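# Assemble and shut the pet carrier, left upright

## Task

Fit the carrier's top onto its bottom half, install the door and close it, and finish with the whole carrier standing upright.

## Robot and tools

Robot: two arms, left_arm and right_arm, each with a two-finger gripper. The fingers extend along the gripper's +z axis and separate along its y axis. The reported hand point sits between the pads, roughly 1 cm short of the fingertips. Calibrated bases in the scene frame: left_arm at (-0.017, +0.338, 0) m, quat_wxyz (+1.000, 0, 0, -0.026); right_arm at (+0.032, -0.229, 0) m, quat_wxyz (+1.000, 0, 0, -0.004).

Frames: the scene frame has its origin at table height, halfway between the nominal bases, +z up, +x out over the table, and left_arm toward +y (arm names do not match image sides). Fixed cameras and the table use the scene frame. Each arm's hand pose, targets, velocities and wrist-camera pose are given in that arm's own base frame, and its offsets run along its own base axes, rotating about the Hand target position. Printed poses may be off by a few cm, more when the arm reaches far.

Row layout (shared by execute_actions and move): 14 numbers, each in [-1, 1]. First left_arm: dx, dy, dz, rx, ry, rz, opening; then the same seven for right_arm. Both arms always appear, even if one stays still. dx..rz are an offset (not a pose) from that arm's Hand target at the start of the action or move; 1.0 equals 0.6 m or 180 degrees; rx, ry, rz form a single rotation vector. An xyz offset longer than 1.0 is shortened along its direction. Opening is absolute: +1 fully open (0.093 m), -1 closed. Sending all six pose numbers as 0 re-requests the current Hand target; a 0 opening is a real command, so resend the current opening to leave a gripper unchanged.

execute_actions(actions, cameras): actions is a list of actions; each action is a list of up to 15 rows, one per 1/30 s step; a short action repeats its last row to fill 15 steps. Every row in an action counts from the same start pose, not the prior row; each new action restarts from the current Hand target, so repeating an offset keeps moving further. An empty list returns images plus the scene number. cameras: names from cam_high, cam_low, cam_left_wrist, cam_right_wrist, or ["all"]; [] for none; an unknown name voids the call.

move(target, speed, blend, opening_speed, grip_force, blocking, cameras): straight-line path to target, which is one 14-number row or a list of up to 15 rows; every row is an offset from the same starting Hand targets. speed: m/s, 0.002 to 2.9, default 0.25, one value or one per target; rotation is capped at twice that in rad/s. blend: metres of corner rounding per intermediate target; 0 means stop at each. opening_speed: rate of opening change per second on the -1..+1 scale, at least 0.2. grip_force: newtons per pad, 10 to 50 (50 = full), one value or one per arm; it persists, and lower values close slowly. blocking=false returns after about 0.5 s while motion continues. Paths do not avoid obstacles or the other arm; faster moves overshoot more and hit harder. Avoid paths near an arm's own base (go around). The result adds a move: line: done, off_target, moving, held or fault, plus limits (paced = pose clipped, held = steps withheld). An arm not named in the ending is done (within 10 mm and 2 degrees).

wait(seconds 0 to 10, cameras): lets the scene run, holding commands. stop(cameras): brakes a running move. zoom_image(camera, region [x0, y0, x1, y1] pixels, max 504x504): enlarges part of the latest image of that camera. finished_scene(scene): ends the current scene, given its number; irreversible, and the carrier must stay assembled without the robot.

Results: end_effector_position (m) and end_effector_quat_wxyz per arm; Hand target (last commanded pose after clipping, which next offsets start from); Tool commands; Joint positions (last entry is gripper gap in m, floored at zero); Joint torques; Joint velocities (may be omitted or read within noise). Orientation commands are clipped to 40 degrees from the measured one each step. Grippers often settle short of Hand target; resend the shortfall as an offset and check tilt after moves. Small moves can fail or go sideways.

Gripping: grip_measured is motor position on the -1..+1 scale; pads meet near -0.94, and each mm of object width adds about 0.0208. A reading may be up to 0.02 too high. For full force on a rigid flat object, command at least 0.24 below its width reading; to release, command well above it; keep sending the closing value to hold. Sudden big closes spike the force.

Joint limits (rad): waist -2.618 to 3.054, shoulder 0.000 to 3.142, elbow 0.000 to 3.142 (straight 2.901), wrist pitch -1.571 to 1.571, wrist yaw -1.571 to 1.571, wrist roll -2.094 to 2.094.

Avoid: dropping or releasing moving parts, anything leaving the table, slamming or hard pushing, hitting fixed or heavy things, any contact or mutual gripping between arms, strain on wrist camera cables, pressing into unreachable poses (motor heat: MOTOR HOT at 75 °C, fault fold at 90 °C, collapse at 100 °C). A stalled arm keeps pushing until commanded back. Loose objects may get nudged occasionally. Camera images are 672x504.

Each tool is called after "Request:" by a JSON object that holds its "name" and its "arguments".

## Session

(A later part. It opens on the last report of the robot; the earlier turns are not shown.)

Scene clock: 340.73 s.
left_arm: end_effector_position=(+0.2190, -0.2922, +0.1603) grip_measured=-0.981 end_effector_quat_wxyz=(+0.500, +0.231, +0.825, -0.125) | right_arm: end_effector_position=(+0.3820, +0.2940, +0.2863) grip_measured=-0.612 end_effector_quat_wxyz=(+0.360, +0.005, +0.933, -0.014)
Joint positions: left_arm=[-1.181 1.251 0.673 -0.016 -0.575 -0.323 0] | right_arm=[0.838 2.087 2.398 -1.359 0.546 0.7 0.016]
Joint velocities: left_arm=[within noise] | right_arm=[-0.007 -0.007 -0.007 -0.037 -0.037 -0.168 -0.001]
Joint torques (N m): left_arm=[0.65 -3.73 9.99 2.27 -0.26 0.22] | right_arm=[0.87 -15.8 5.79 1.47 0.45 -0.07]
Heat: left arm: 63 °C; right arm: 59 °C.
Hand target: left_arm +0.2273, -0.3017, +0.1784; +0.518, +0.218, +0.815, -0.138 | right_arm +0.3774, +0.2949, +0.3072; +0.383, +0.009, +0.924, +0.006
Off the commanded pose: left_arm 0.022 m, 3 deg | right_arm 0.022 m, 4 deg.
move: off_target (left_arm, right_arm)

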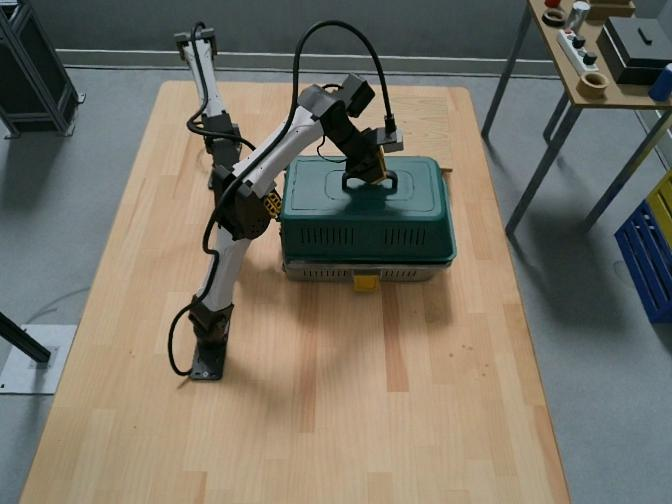

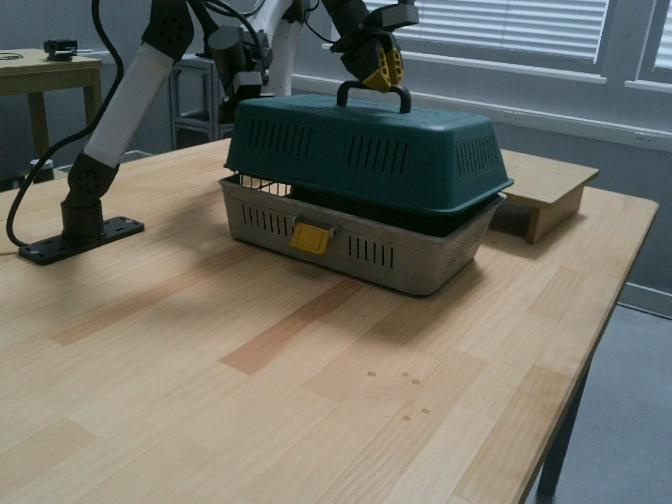

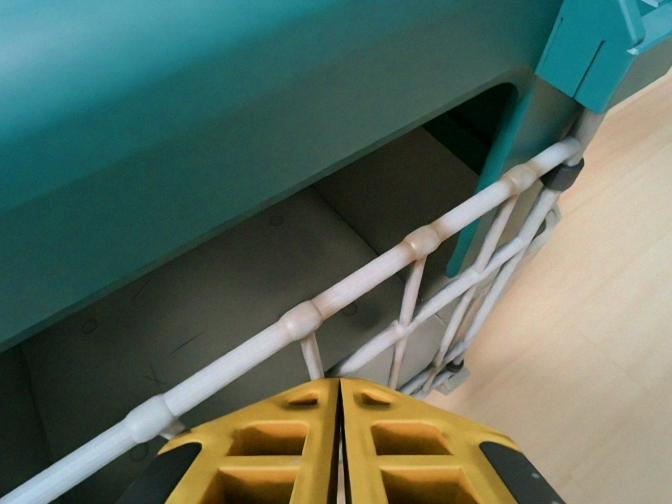

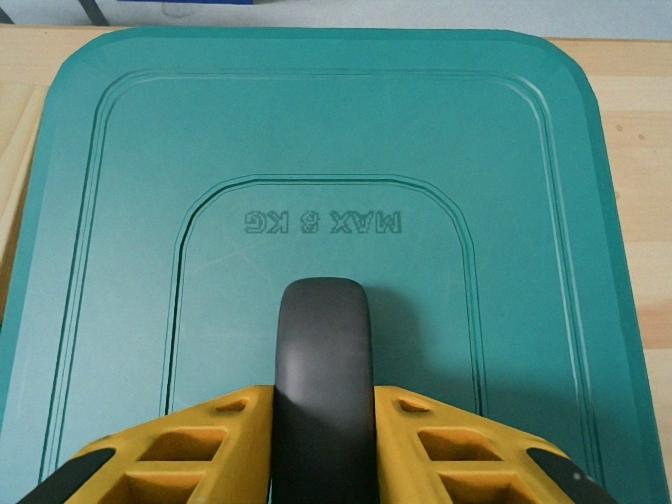

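Request:
{"name": "move", "arguments": {"target": [0,0,0,0,0,0,-1,0.0,0.0,-0.02,0.0,0.012,0.0,-1], "speed": 0.05, "cameras": ["all"]}}

Request:
{"name": "zoom_image", "arguments": {"camera": "cam_left_wrist", "region": [480, 0, 672, 220]}}

Request:
{"name": "zoom_image", "arguments": {"camera": "cam_high", "region": [250, 130, 480, 300]}}

Request:
{"name": "zoom_image", "arguments": {"camera": "cam_low", "region": [200, 60, 540, 310]}}

Scene clock: 346.53 s.
left_arm: end_effector_position=(+0.2191, -0.2923, +0.1604) grip_measured=-0.981 end_effector_quat_wxyz=(+0.500, +0.231, +0.825, -0.125) | right_arm: end_effector_position=(+0.3836, +0.2932, +0.2815) grip_measured=-0.612 end_effector_quat_wxyz=(+0.354, +0.006, +0.935, -0.012)
Joint positions: left_arm=[-1.181 1.251 0.673 -0.015 -0.575 -0.323 0] | right_arm=[0.83 2.086 2.382 -1.35 0.532 0.7 0.016]
Joint torques (N m): left_arm=[0.69 -3.63 10.06 2.28 -0.29 0.31] | right_arm=[0.77 -15.04 5.53 1.35 0.3 0]
Heat: left arm: 63 °C; right arm: 58 °C.
Hand target: left_arm +0.2273, -0.3017, +0.1784; +0.518, +0.218, +0.815, -0.139 | right_arm +0.3774, +0.2949, +0.2952; +0.365, +0.009, +0.931, +0.006
Off the commanded pose: left_arm 0.022 m, 3 deg | right_arm 0.015 m, 3 deg.
move: off_target (left_arm, right_arm)

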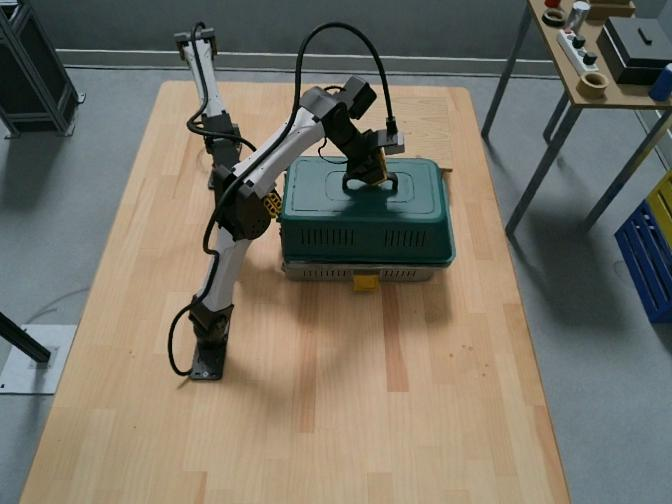

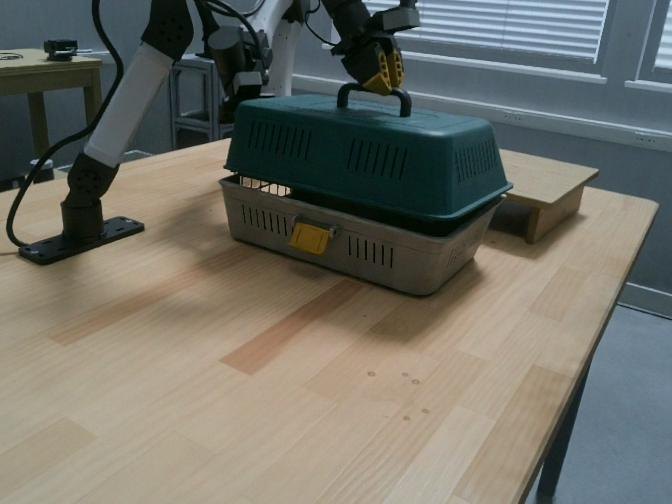

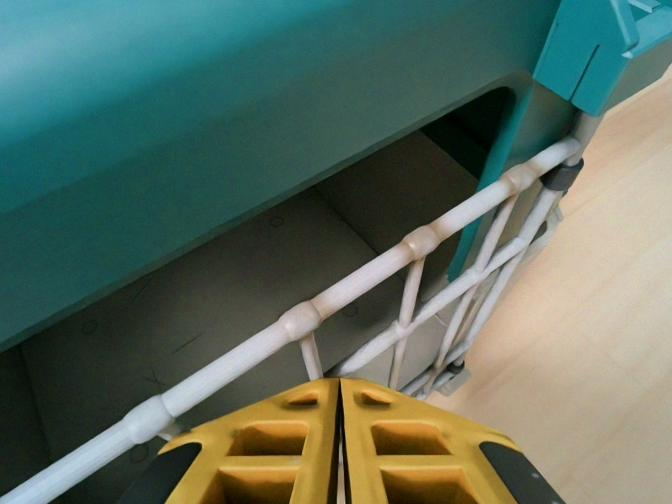

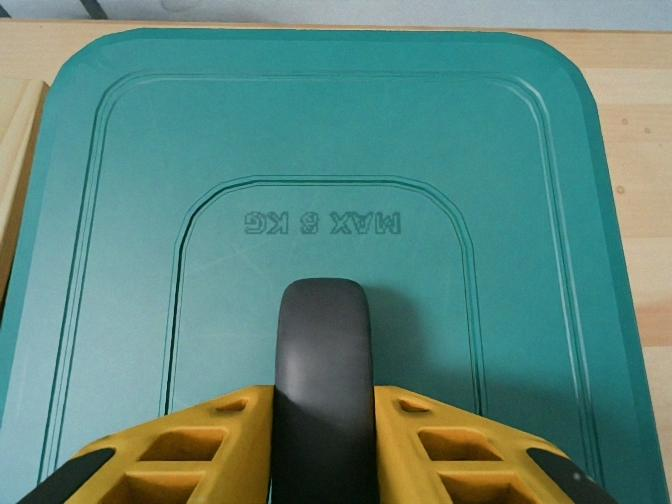

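Scaled by 2.291 from the camera's 672x504 image, which has a finer 960x720 frame.

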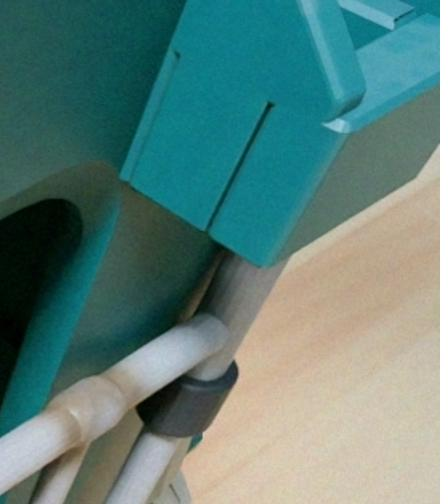

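Scaled by 2.191 from the camera's 672x504 image, which has a finer 960x720 frame.

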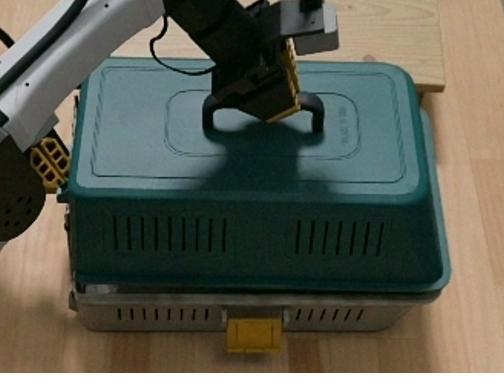

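Scaled by 1.482 from the camera's 672x504 image, which has a finer 960x720 frame.

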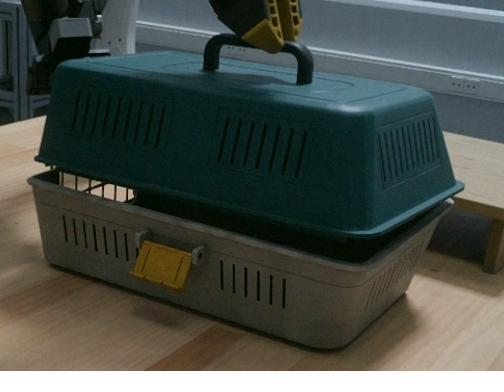

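Request:
{"name": "move", "arguments": {"target": [0,0,0,0,0,0,-1,-0.003,0.003,-0.02,0.0,0.0,0.005,-1], "speed": 0.05, "cameras": ["cam_left_wrist","cam_low","cam_high"]}}

Request:
{"name": "zoom_image", "arguments": {"camera": "cam_left_wrist", "region": [480, 0, 672, 220]}}

Request:
{"name": "zoom_image", "arguments": {"camera": "cam_high", "region": [250, 130, 480, 300]}}

Request:
{"name": "zoom_image", "arguments": {"camera": "cam_low", "region": [200, 60, 540, 310]}}

Scene clock: 350.83 s.
left_arm: end_effector_position=(+0.2191, -0.2923, +0.1604) grip_measured=-0.981 end_effector_quat_wxyz=(+0.500, +0.231, +0.825, -0.125) | right_arm: end_effector_position=(+0.3838, +0.2958, +0.2727) grip_measured=-0.612 end_effector_quat_wxyz=(+0.358, +0.003, +0.934, -0.002)
Joint positions: left_arm=[-1.181 1.251 0.673 -0.015 -0.575 -0.323 0] | right_arm=[0.83 2.034 2.252 -1.249 0.521 0.689 0.016]
Joint torques (N m): left_arm=[0.72 -3.58 10.04 2.28 -0.25 0.29] | right_arm=[1.07 -14.61 5.53 1.28 0.34 -0.02]
Heat: left arm: 62 °C; right arm: 57 °C.
Hand target: left_arm +0.2273, -0.3017, +0.1784; +0.518, +0.218, +0.815, -0.139 | right_arm +0.3756, +0.2967, +0.2832; +0.365, +0.002, +0.931, +0.008
Off the commanded pose: left_arm 0.022 m, 3 deg | right_arm 0.013 m, 2 deg.
move: off_target (left_arm, right_arm)
Images, in order (width x height): cam_high 672x504, cam_low 672x504, cam_left_wrist 672x504.

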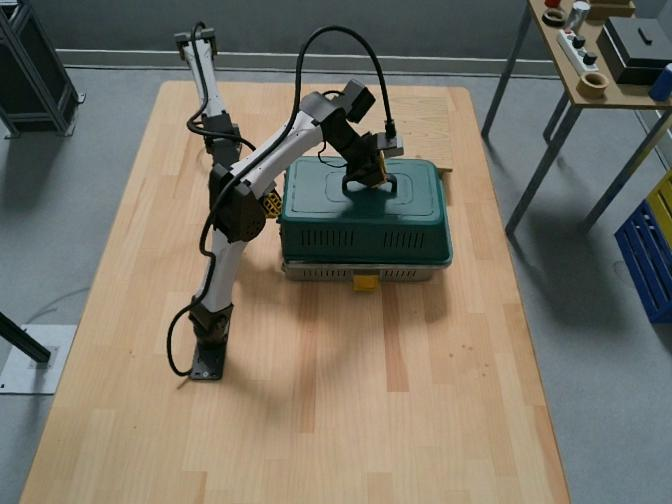

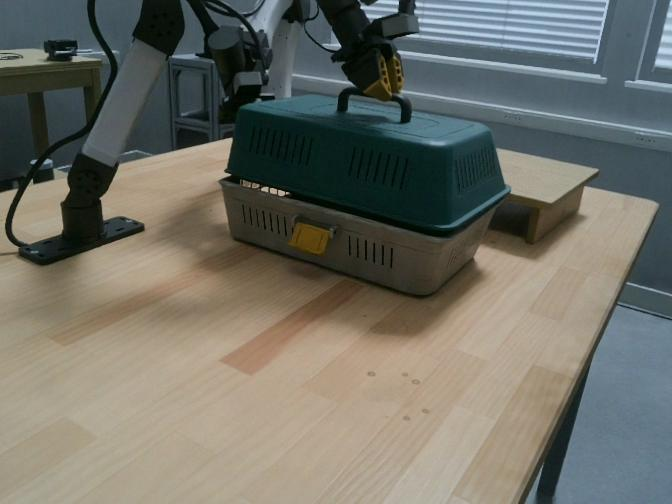

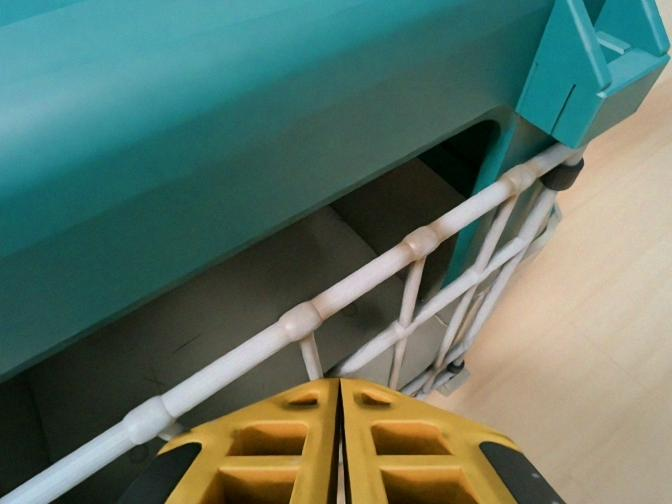

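Scaled by 2.291 from the camera's 672x504 image, which has a finer 960x720 frame.

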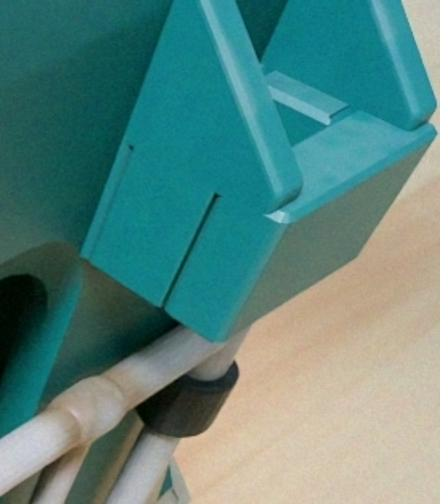

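Scaled by 2.191 from the camera's 672x504 image, which has a finer 960x720 frame.

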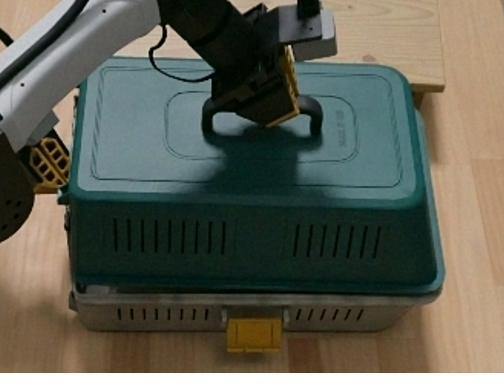

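Scaled by 1.482 from the camera's 672x504 image, which has a finer 960x720 frame.

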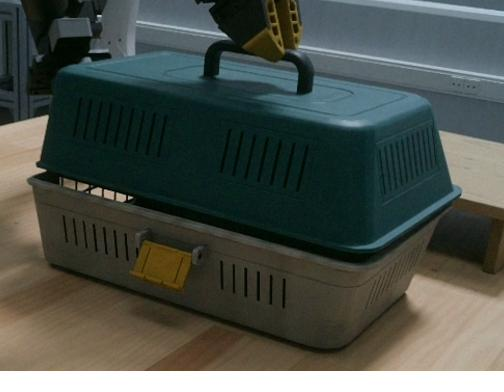

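Request:
{"name": "move", "arguments": {"target": [0,0,0,0,0,0,-1,0.0,0.0,-0.02,0.0,0.0,0.0,-1], "speed": 0.05, "cameras": ["cam_left_wrist","cam_low","cam_high"]}}

Request:
{"name": "zoom_image", "arguments": {"camera": "cam_left_wrist", "region": [480, 0, 672, 220]}}

Request:
{"name": "zoom_image", "arguments": {"camera": "cam_low", "region": [200, 60, 540, 310]}}

Scene clock: 354.20 s.
left_arm: end_effector_position=(+0.2191, -0.2923, +0.1604) grip_measured=-0.981 end_effector_quat_wxyz=(+0.500, +0.231, +0.825, -0.125) | right_arm: end_effector_position=(+0.3834, +0.2946, +0.2706) grip_measured=-0.612 end_effector_quat_wxyz=(+0.367, +0.004, +0.930, +0.005)
Joint positions: left_arm=[-1.181 1.251 0.673 -0.015 -0.575 -0.323 0] | right_arm=[0.83 1.989 2.163 -1.179 0.524 0.684 0.016]
Joint torques (N m): left_arm=[0.72 -3.62 10.04 2.25 -0.28 0.25] | right_arm=[1.09 -12.89 5.04 1.28 0.3 0.04]
Heat: left arm: 62 °C; right arm: 58 °C.
Hand target: left_arm +0.2273, -0.3017, +0.1784; +0.518, +0.218, +0.815, -0.139 | right_arm +0.3756, +0.2966, +0.2714; +0.365, +0.002, +0.931, +0.008
Off the commanded pose: left_arm 0.022 m, 3 deg | right_arm 0.008 m, 1 deg.
move: off_target (left_arm)
Images, in order (width x height): cam_high 672x504, cam_low 672x504, cam_left_wrist 672x504.

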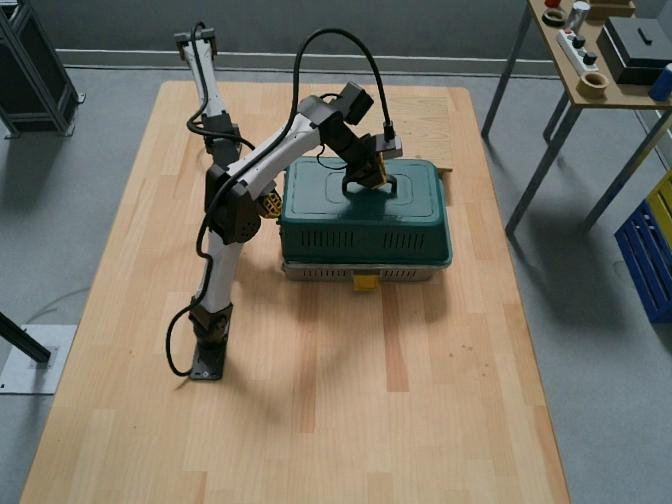

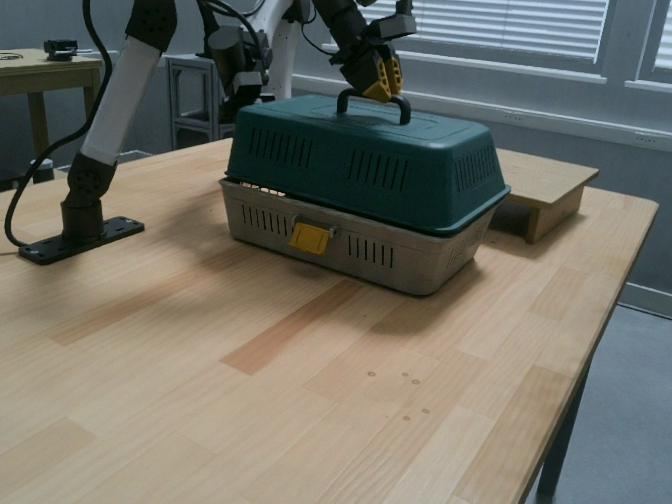

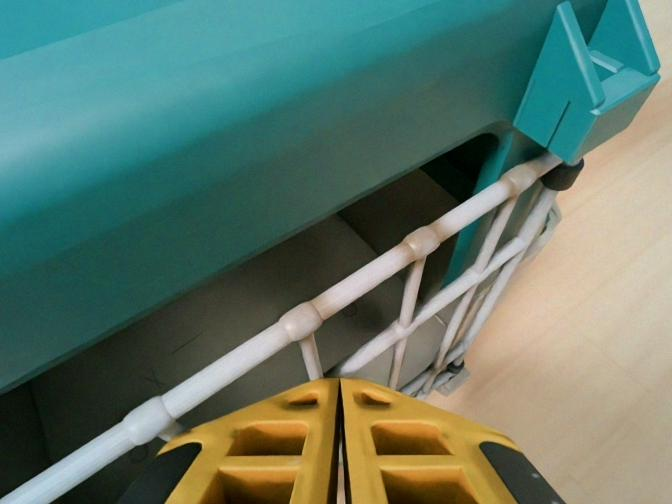

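Scaled by 2.291 from the camera's 672x504 image, which has a finer 960x720 frame.

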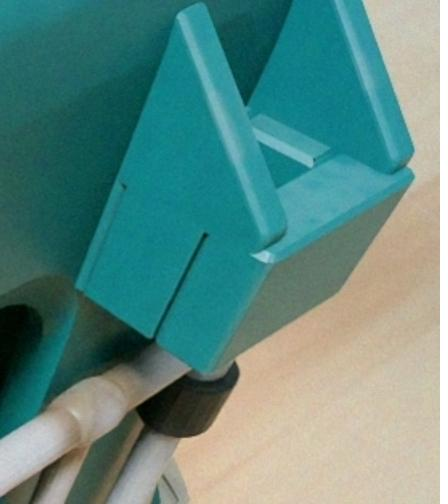

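Scaled by 1.482 from the camera's 672x504 image, which has a finer 960x720 frame.

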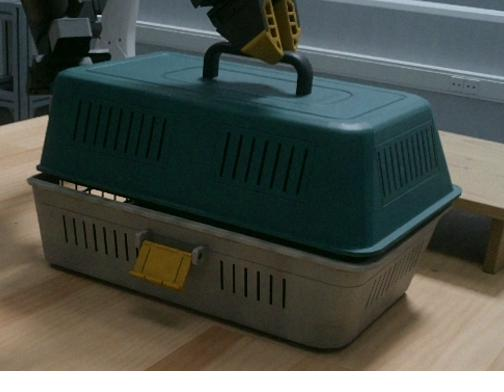

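Request:
{"name": "move", "arguments": {"target": [0,0,0,0,0,0,-1,0.003,0.0,-0.025,0.0,-0.0,0.0,-1], "speed": 0.05, "cameras": ["cam_left_wrist","cam_low","cam_high"]}}

Request:
{"name": "zoom_image", "arguments": {"camera": "cam_left_wrist", "region": [480, 0, 672, 220]}}

Request:
{"name": "zoom_image", "arguments": {"camera": "cam_low", "region": [200, 60, 540, 310]}}

Request:
{"name": "zoom_image", "arguments": {"camera": "cam_high", "region": [250, 130, 480, 300]}}

Scene clock: 363.47 s.
left_arm: end_effector_position=(+0.2191, -0.2923, +0.1604) grip_measured=-0.981 end_effector_quat_wxyz=(+0.500, +0.231, +0.825, -0.125) | right_arm: end_effector_position=(+0.3832, +0.2923, +0.2680) grip_measured=-0.612 end_effector_quat_wxyz=(+0.378, +0.006, +0.926, +0.008)
Joint positions: left_arm=[-1.181 1.251 0.673 -0.015 -0.575 -0.323 0] | right_arm=[0.83 1.946 2.073 -1.106 0.534 0.677 0.016]
Joint torques (N m): left_arm=[0.7 -3.52 10.03 2.3 -0.28 0.28] | right_arm=[0.77 -10.63 4.51 1.36 0.18 0.09]
Heat: left arm: 62 °C; right arm: 56 °C.
Hand target: left_arm +0.2273, -0.3017, +0.1784; +0.518, +0.218, +0.815, -0.139 | right_arm +0.3774, +0.2966, +0.2562; +0.365, +0.001, +0.931, +0.008
Off the commanded pose: left_arm 0.022 m, 3 deg | right_arm 0.014 m, 2 deg.
move: off_target (left_arm, right_arm)
Images, in order (width x height): cam_high 672x504, cam_low 672x504, cam_left_wrist 672x504.

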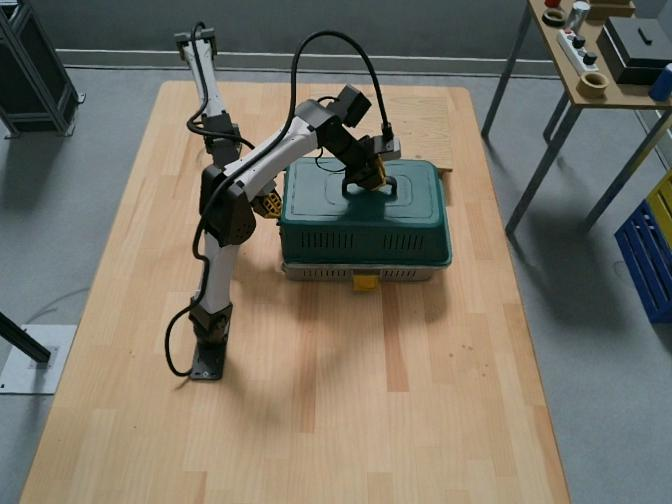

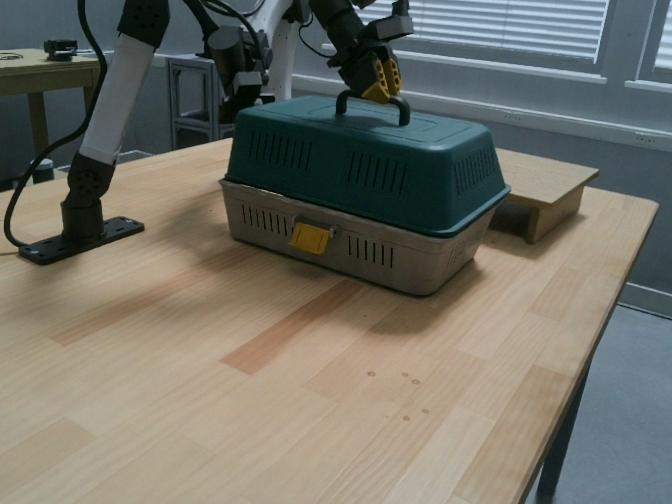

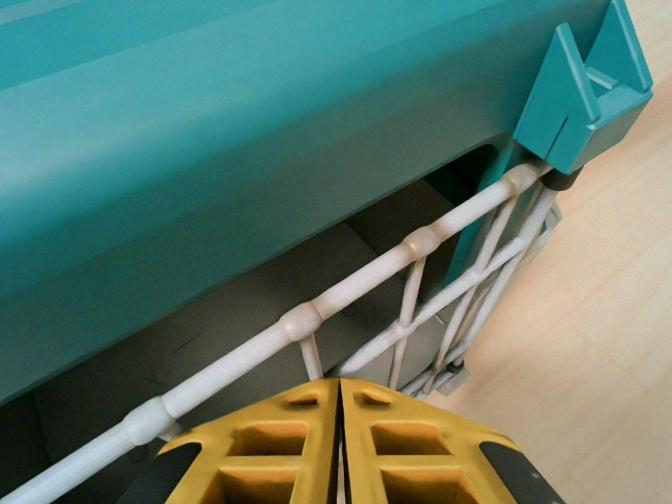

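Scaled by 2.291 from the camera's 672x504 image, which has a finer 960x720 frame.

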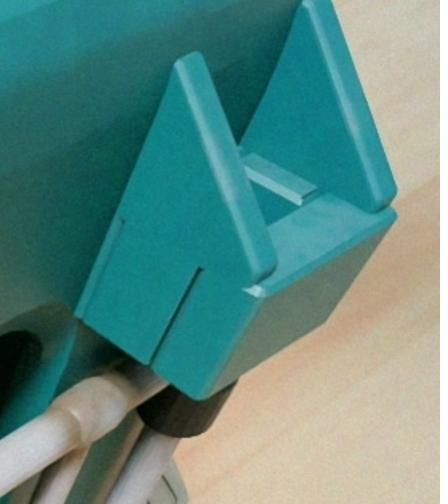

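Scaled by 1.482 from the camera's 672x504 image, which has a finer 960x720 frame.

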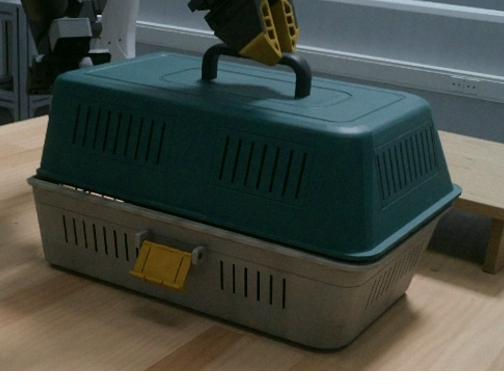

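Scaled by 2.191 from the camera's 672x504 image, which has a finer 960x720 frame.

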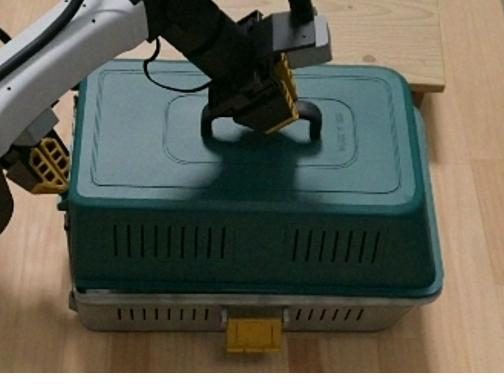

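Request:
{"name": "move", "arguments": {"target": [0,0,0,0,0,0,-1,0.0,0.002,-0.025,0.0,0.006,0.0,-1], "speed": 0.05, "cameras": ["cam_left_wrist","cam_low","cam_high"]}}

Request:
{"name": "zoom_image", "arguments": {"camera": "cam_left_wrist", "region": [480, 0, 672, 220]}}

Request:
{"name": "zoom_image", "arguments": {"camera": "cam_low", "region": [200, 60, 540, 310]}}

Request:
{"name": "zoom_image", "arguments": {"camera": "cam_high", "region": [250, 130, 480, 300]}}

Scene clock: 367.20 s.
left_arm: end_effector_position=(+0.2191, -0.2923, +0.1604) grip_measured=-0.981 end_effector_quat_wxyz=(+0.500, +0.231, +0.825, -0.125) | right_arm: end_effector_position=(+0.3833, +0.2916, +0.2654) grip_measured=-0.612 end_effector_quat_wxyz=(+0.383, +0.008, +0.924, +0.012)
Joint positions: left_arm=[-1.181 1.251 0.673 -0.015 -0.575 -0.323 0] | right_arm=[0.83 1.925 2.025 -1.065 0.537 0.676 0.016]
Joint torques (N m): left_arm=[0.72 -3.55 10.09 2.27 -0.28 0.27] | right_arm=[0.58 -8.76 3.99 1.32 0.03 0.16]
Heat: left arm: 62 °C; right arm: 55 °C.
Hand target: left_arm +0.2273, -0.3017, +0.1784; +0.518, +0.218, +0.815, -0.139 | right_arm +0.3775, +0.2979, +0.2413; +0.357, +0.002, +0.934, +0.008
Off the commanded pose: left_arm 0.022 m, 3 deg | right_arm 0.026 m, 3 deg.
move: off_target (left_arm, right_arm)
Images, in order (width x height): cam_high 672x504, cam_low 672x504, cam_left_wrist 672x504.

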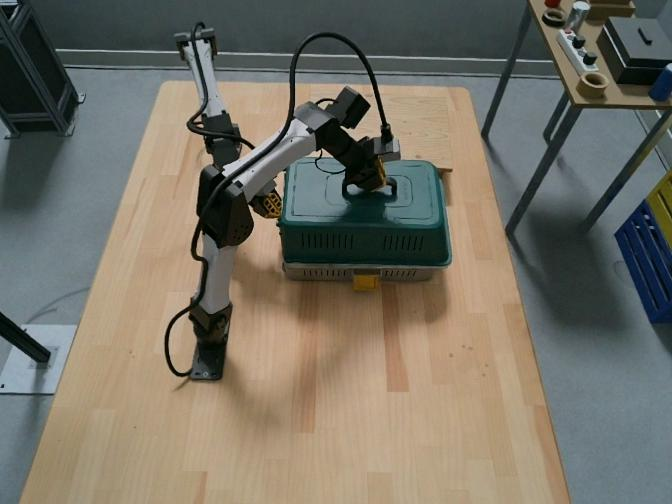

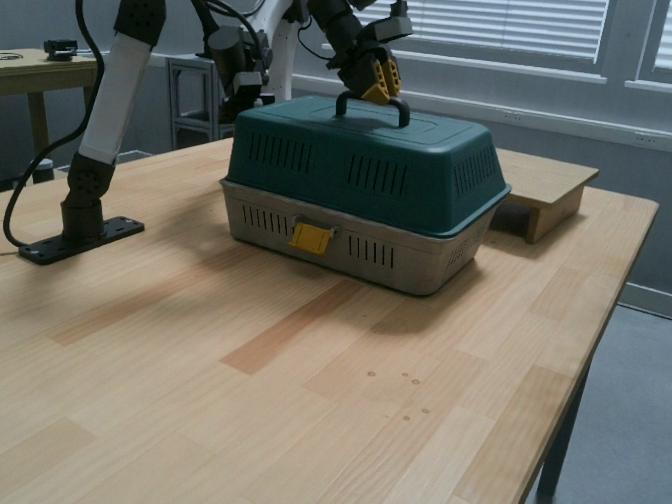

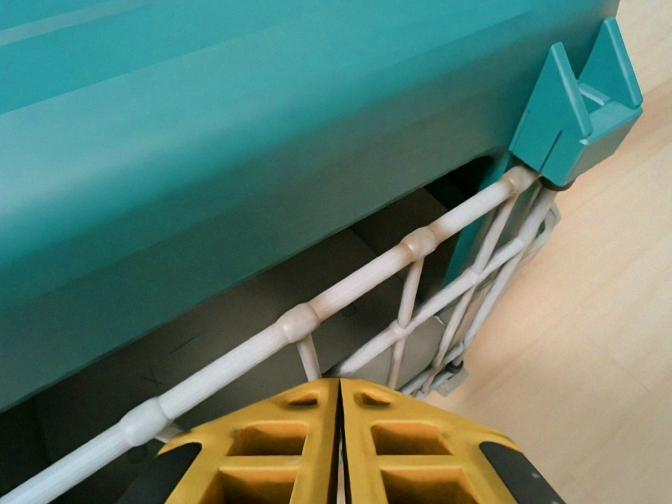

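Scaled by 2.291 from the camera's 672x504 image, which has a finer 960x720 frame.

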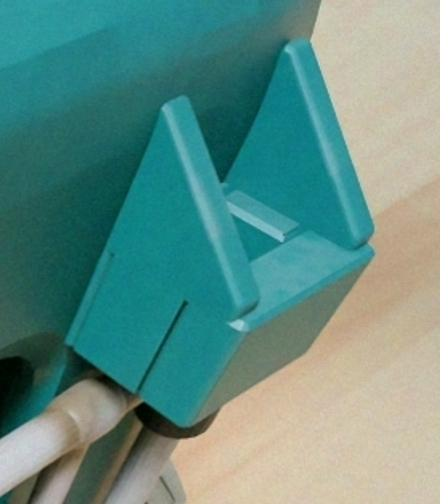

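Scaled by 1.482 from the camera's 672x504 image, which has a finer 960x720 frame.

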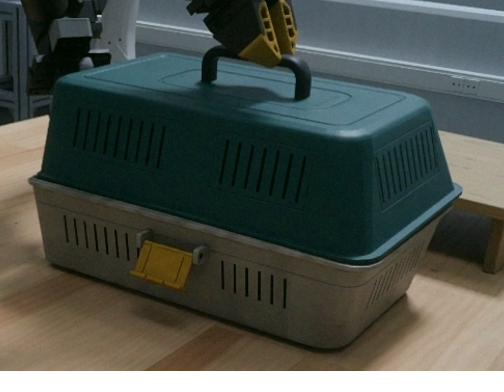

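Scaled by 2.191 from the camera's 672x504 image, which has a finer 960x720 frame.

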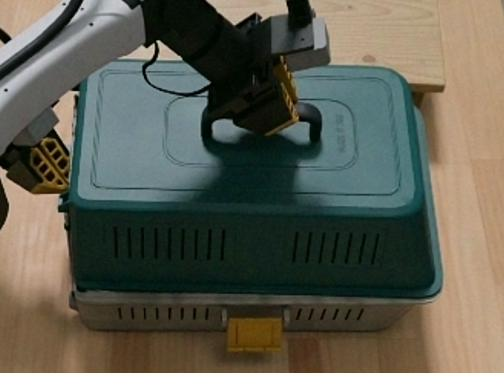

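Request:
{"name": "move", "arguments": {"target": [0,0,0,0,0,0,-1,0.01,-0.008,0.012,0.0,-0.015,0.0,-1], "speed": 0.1}}

Request:
{"name": "move", "arguments": {"target": [0,0,0,0,0,0,-1,0,0,0,0,0,0,0.0], "opening_speed": 0.8}}

Request:
{"name": "move", "arguments": {"target": [-0.09,0.03,0.02,0,0,0,-1,-0.05,0,0.1,0,0,0,0.3], "speed": 0.12, "cameras": ["all"]}}

Request:
{"name": "zoom_image", "arguments": {"camera": "cam_left_wrist", "region": [100, 0, 604, 404]}}

Request:
{"name": "zoom_image", "arguments": {"camera": "cam_low", "region": [200, 60, 540, 310]}}

Request:
{"name": "zoom_image", "arguments": {"camera": "cam_high", "region": [250, 130, 480, 300]}}

Scene clock: 372.33 s.
left_arm: end_effector_position=(+0.2191, -0.2923, +0.1604) grip_measured=-0.981 end_effector_quat_wxyz=(+0.500, +0.231, +0.825, -0.125) | right_arm: end_effector_position=(+0.3837, +0.2910, +0.2662) grip_measured=-0.612 end_effector_quat_wxyz=(+0.391, +0.008, +0.920, +0.017)
Joint positions: left_arm=[-1.181 1.251 0.673 -0.015 -0.575 -0.323 0] | right_arm=[0.83 1.902 1.982 -1.022 0.54 0.667 0.016]
Joint torques (N m): left_arm=[0.69 -3.62 10 2.31 -0.27 0.27] | right_arm=[-0.09 -9.2 4.18 1.5 0.23 -0.05]
Heat: left arm: 62 °C; right arm: 53 °C.
Hand target: left_arm +0.2273, -0.3017, +0.1784; +0.518, +0.218, +0.815, -0.139 | right_arm +0.3834, +0.2932, +0.2485; +0.378, +0.001, +0.926, +0.009
Off the commanded pose: left_arm 0.022 m, 3 deg | right_arm 0.018 m, 2 deg.
move: off_target (left_arm, right_arm)

Scene clock: 373.80 s.
left_arm: end_effector_position=(+0.2191, -0.2923, +0.1604) grip_measured=-0.981 end_effector_quat_wxyz=(+0.500, +0.231, +0.825, -0.125) | right_arm: end_effector_position=(+0.3834, +0.2910, +0.2530) grip_measured=-0.003 end_effector_quat_wxyz=(+0.382, +0.003, +0.924, +0.007)
Joint positions: left_arm=[-1.181 1.251 0.673 -0.015 -0.575 -0.323 0] | right_arm=[0.83 1.911 1.957 -1.017 0.538 0.666 0.045]
Joint torques (N m): left_arm=[0.77 -3.64 10.1 2.29 -0.29 0.28] | right_arm=[-0.12 -10.19 6.67 1.42 0.25 -0.05]
Heat: left arm: 62 °C; right arm: 52 °C.
Hand target: left_arm +0.2273, -0.3017, +0.1784; +0.518, +0.218, +0.815, -0.139 | right_arm +0.3834, +0.2932, +0.2485; +0.378, +0.001, +0.926, +0.009
Off the commanded pose: left_arm 0.022 m, 3 deg | right_arm 0.005 m, 0 deg.
move: off_target (left_arm)

Scene clock: 375.23 s.
left_arm: end_effector_position=(+0.1725, -0.2830, +0.1760) grip_measured=-0.981 end_effector_quat_wxyz=(+0.507, +0.238, +0.819, -0.124) | right_arm: end_effector_position=(+0.3522, +0.2919, +0.3005) grip_measured=+0.297 end_effector_quat_wxyz=(+0.370, -0.008, +0.929, +0.002)
Joint positions: left_arm=[-1.369 1.131 0.673 -0.2 -0.73 -0.432 0] | right_arm=[0.887 1.952 2.241 -1.313 0.555 0.712 0.059]
Joint torques (N m): left_arm=[-0.24 -5.31 8.42 1.81 -0.43 -0.07] | right_arm=[0.02 -9.72 9.84 1.19 0.43 0.07]
Heat: left arm: 62 °C; right arm: 52 °C.
Hand target: left_arm +0.1732, -0.2838, +0.1904; +0.518, +0.218, +0.815, -0.139 | right_arm +0.3534, +0.2931, +0.3085; +0.378, +0.001, +0.926, +0.008
Off the commanded pose: left_arm 0.014 m, 3 deg | right_arm 0.008 m, 2 deg.
move: off_target (left_arm)

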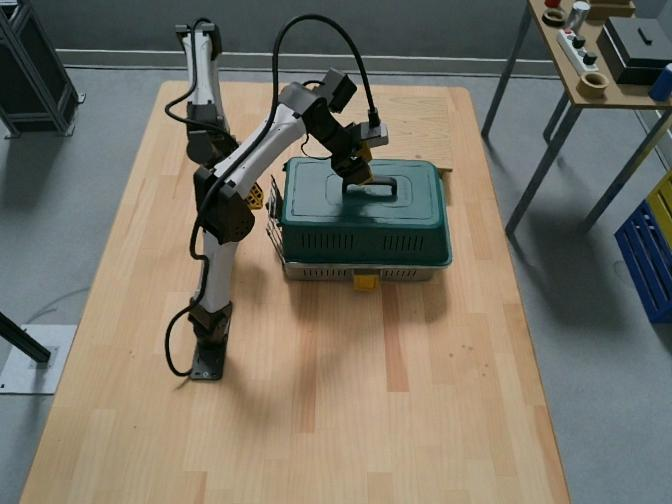

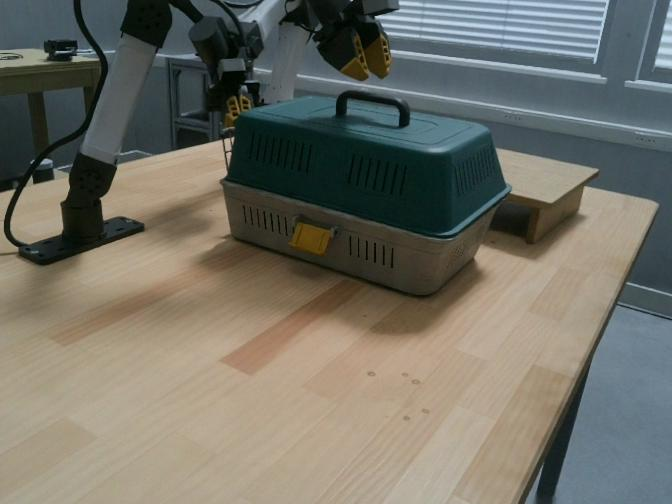

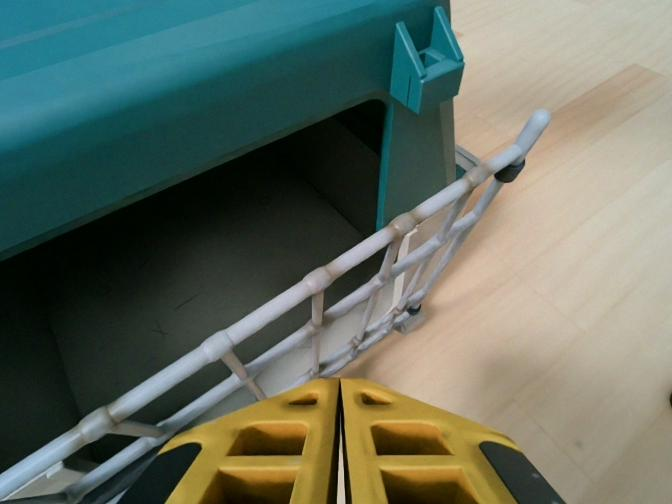

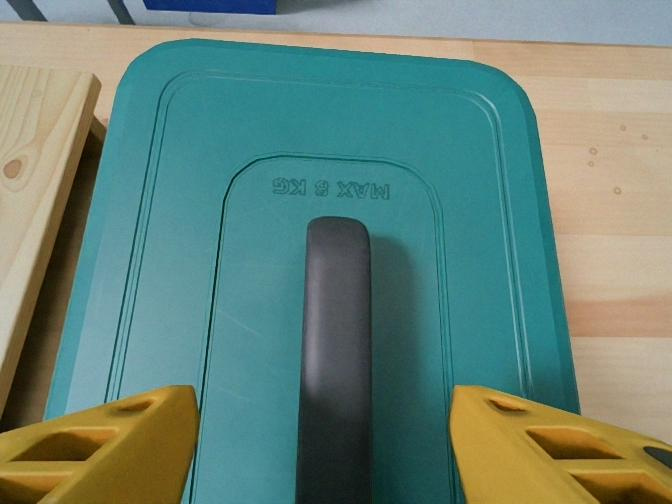

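Scaled by 1.000.

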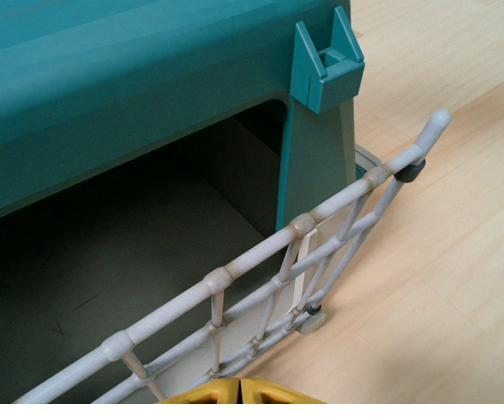

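Scaled by 1.482 from the camera's 672x504 image, which has a finer 960x720 frame.

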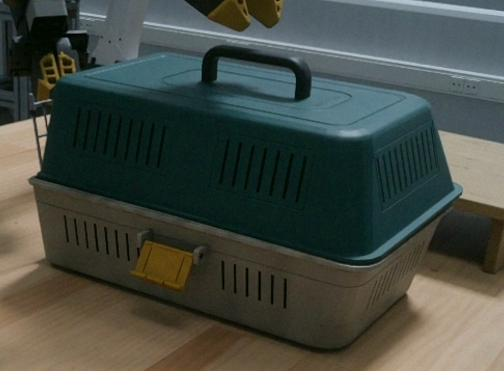

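Scaled by 2.191 from the camera's 672x504 image, which has a finer 960x720 frame.

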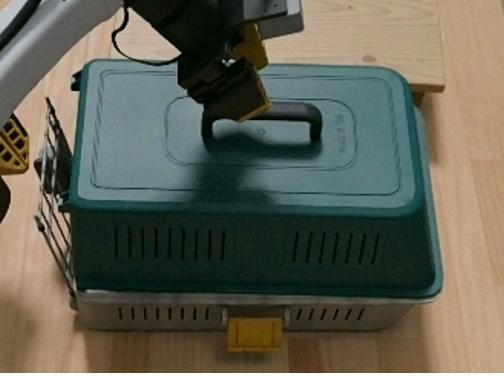

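Request:
{"name": "zoom_image", "arguments": {"camera": "cam_left_wrist", "region": [350, 0, 570, 200]}}

Request:
{"name": "zoom_image", "arguments": {"camera": "cam_left_wrist", "region": [350, 200, 470, 360]}}

Request:
{"name": "zoom_image", "arguments": {"camera": "cam_high", "region": [255, 140, 315, 290]}}

Scaled by 2.291 from the camera's 672x504 image, which has a finer 960x720 frame.

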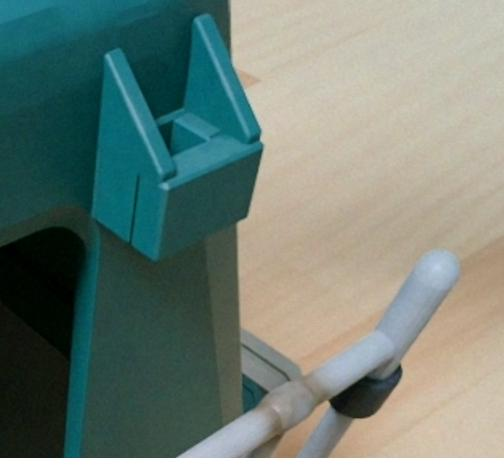

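Scaled by 3.150 from the camera's 672x504 image, which has a finer 960x720 frame.

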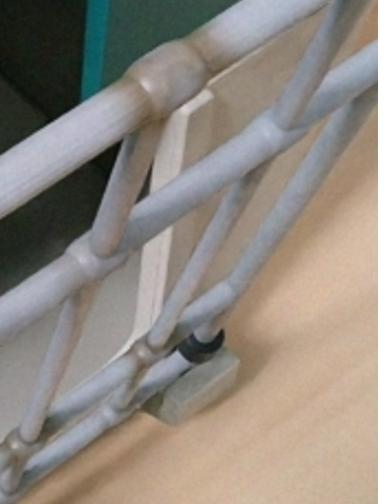

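Scaled by 3.360 from the camera's 672x504 image, which has a finer 960x720 frame.

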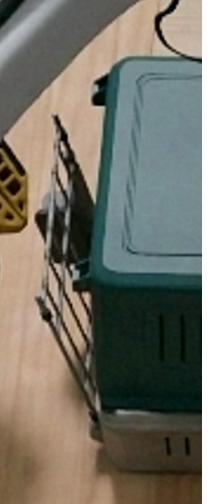

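Request:
{"name": "move", "arguments": {"target": [[-0.05,0.1,0.08,0,0,0,-1,-0.08,-0.08,0.1,0,0,0,0.3],[-0.063,0.223,0.1,0,0,0,-1,-0.456,-0.322,-0.097,0.041,-0.11,0.245,0.3]], "blend": [0.03,0], "cameras": ["all"]}}

Request:
{"name": "zoom_image", "arguments": {"camera": "cam_right_wrist", "region": [100, 0, 572, 354]}}

Scene clock: 414.90 s.
left_arm: end_effector_position=(+0.1345, -0.1514, +0.2357) grip_measured=-0.981 end_effector_quat_wxyz=(+0.508, +0.239, +0.819, -0.122) | right_arm: end_effector_position=(+0.0811, +0.0991, +0.2497) grip_measured=+0.297 end_effector_quat_wxyz=(+0.497, -0.318, +0.781, +0.207)
Joint positions: left_arm=[-1.517 0.557 0.767 -0.964 -0.846 -0.565 0] | right_arm=[0.304 0.138 0.846 -1.189 -0.431 -0.206 0.059]
Joint torques (N m): left_arm=[-0.25 0.53 9.13 1.68 -0.56 -0.04] | right_arm=[-0.73 4.81 5.97 1.88 -0.25 -0.16]
Heat: left arm: 62 °C; right arm: 48 °C.
Hand target: left_arm +0.1354, -0.1499, +0.2505; +0.518, +0.218, +0.815, -0.138 | right_arm +0.0798, +0.0999, +0.2503; +0.496, -0.322, +0.779, +0.207
Off the commanded pose: left_arm 0.015 m, 3 deg | right_arm 0.002 m, 1 deg.
shoulder posture changed (right arm): the wrist came as close to joint 1's axis as it can, and the arm is now in the other of its two shoulder postures.
move: off_target (left_arm)

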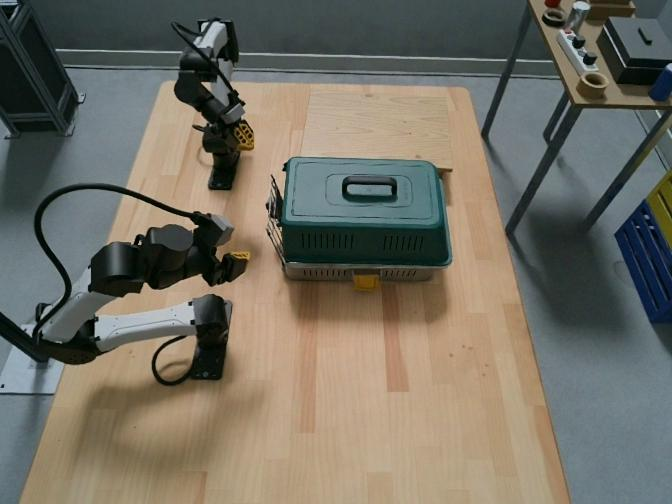

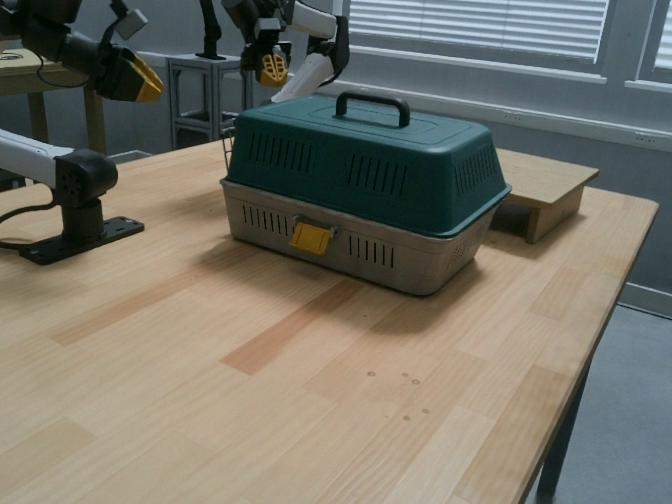

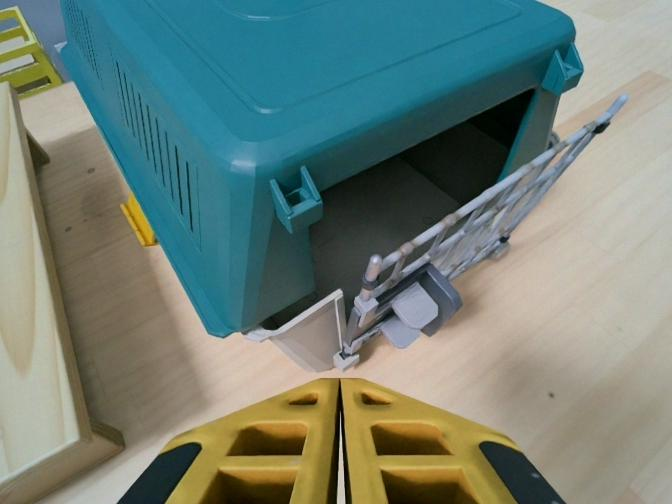

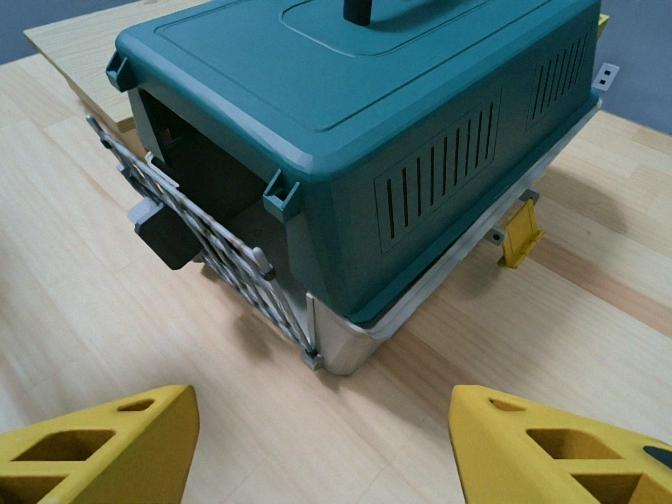

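Scaled by 1.068 from the camera's 672x504 image, which has a finer 960x720 frame.

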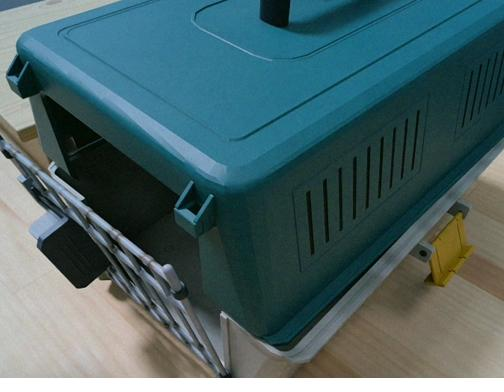

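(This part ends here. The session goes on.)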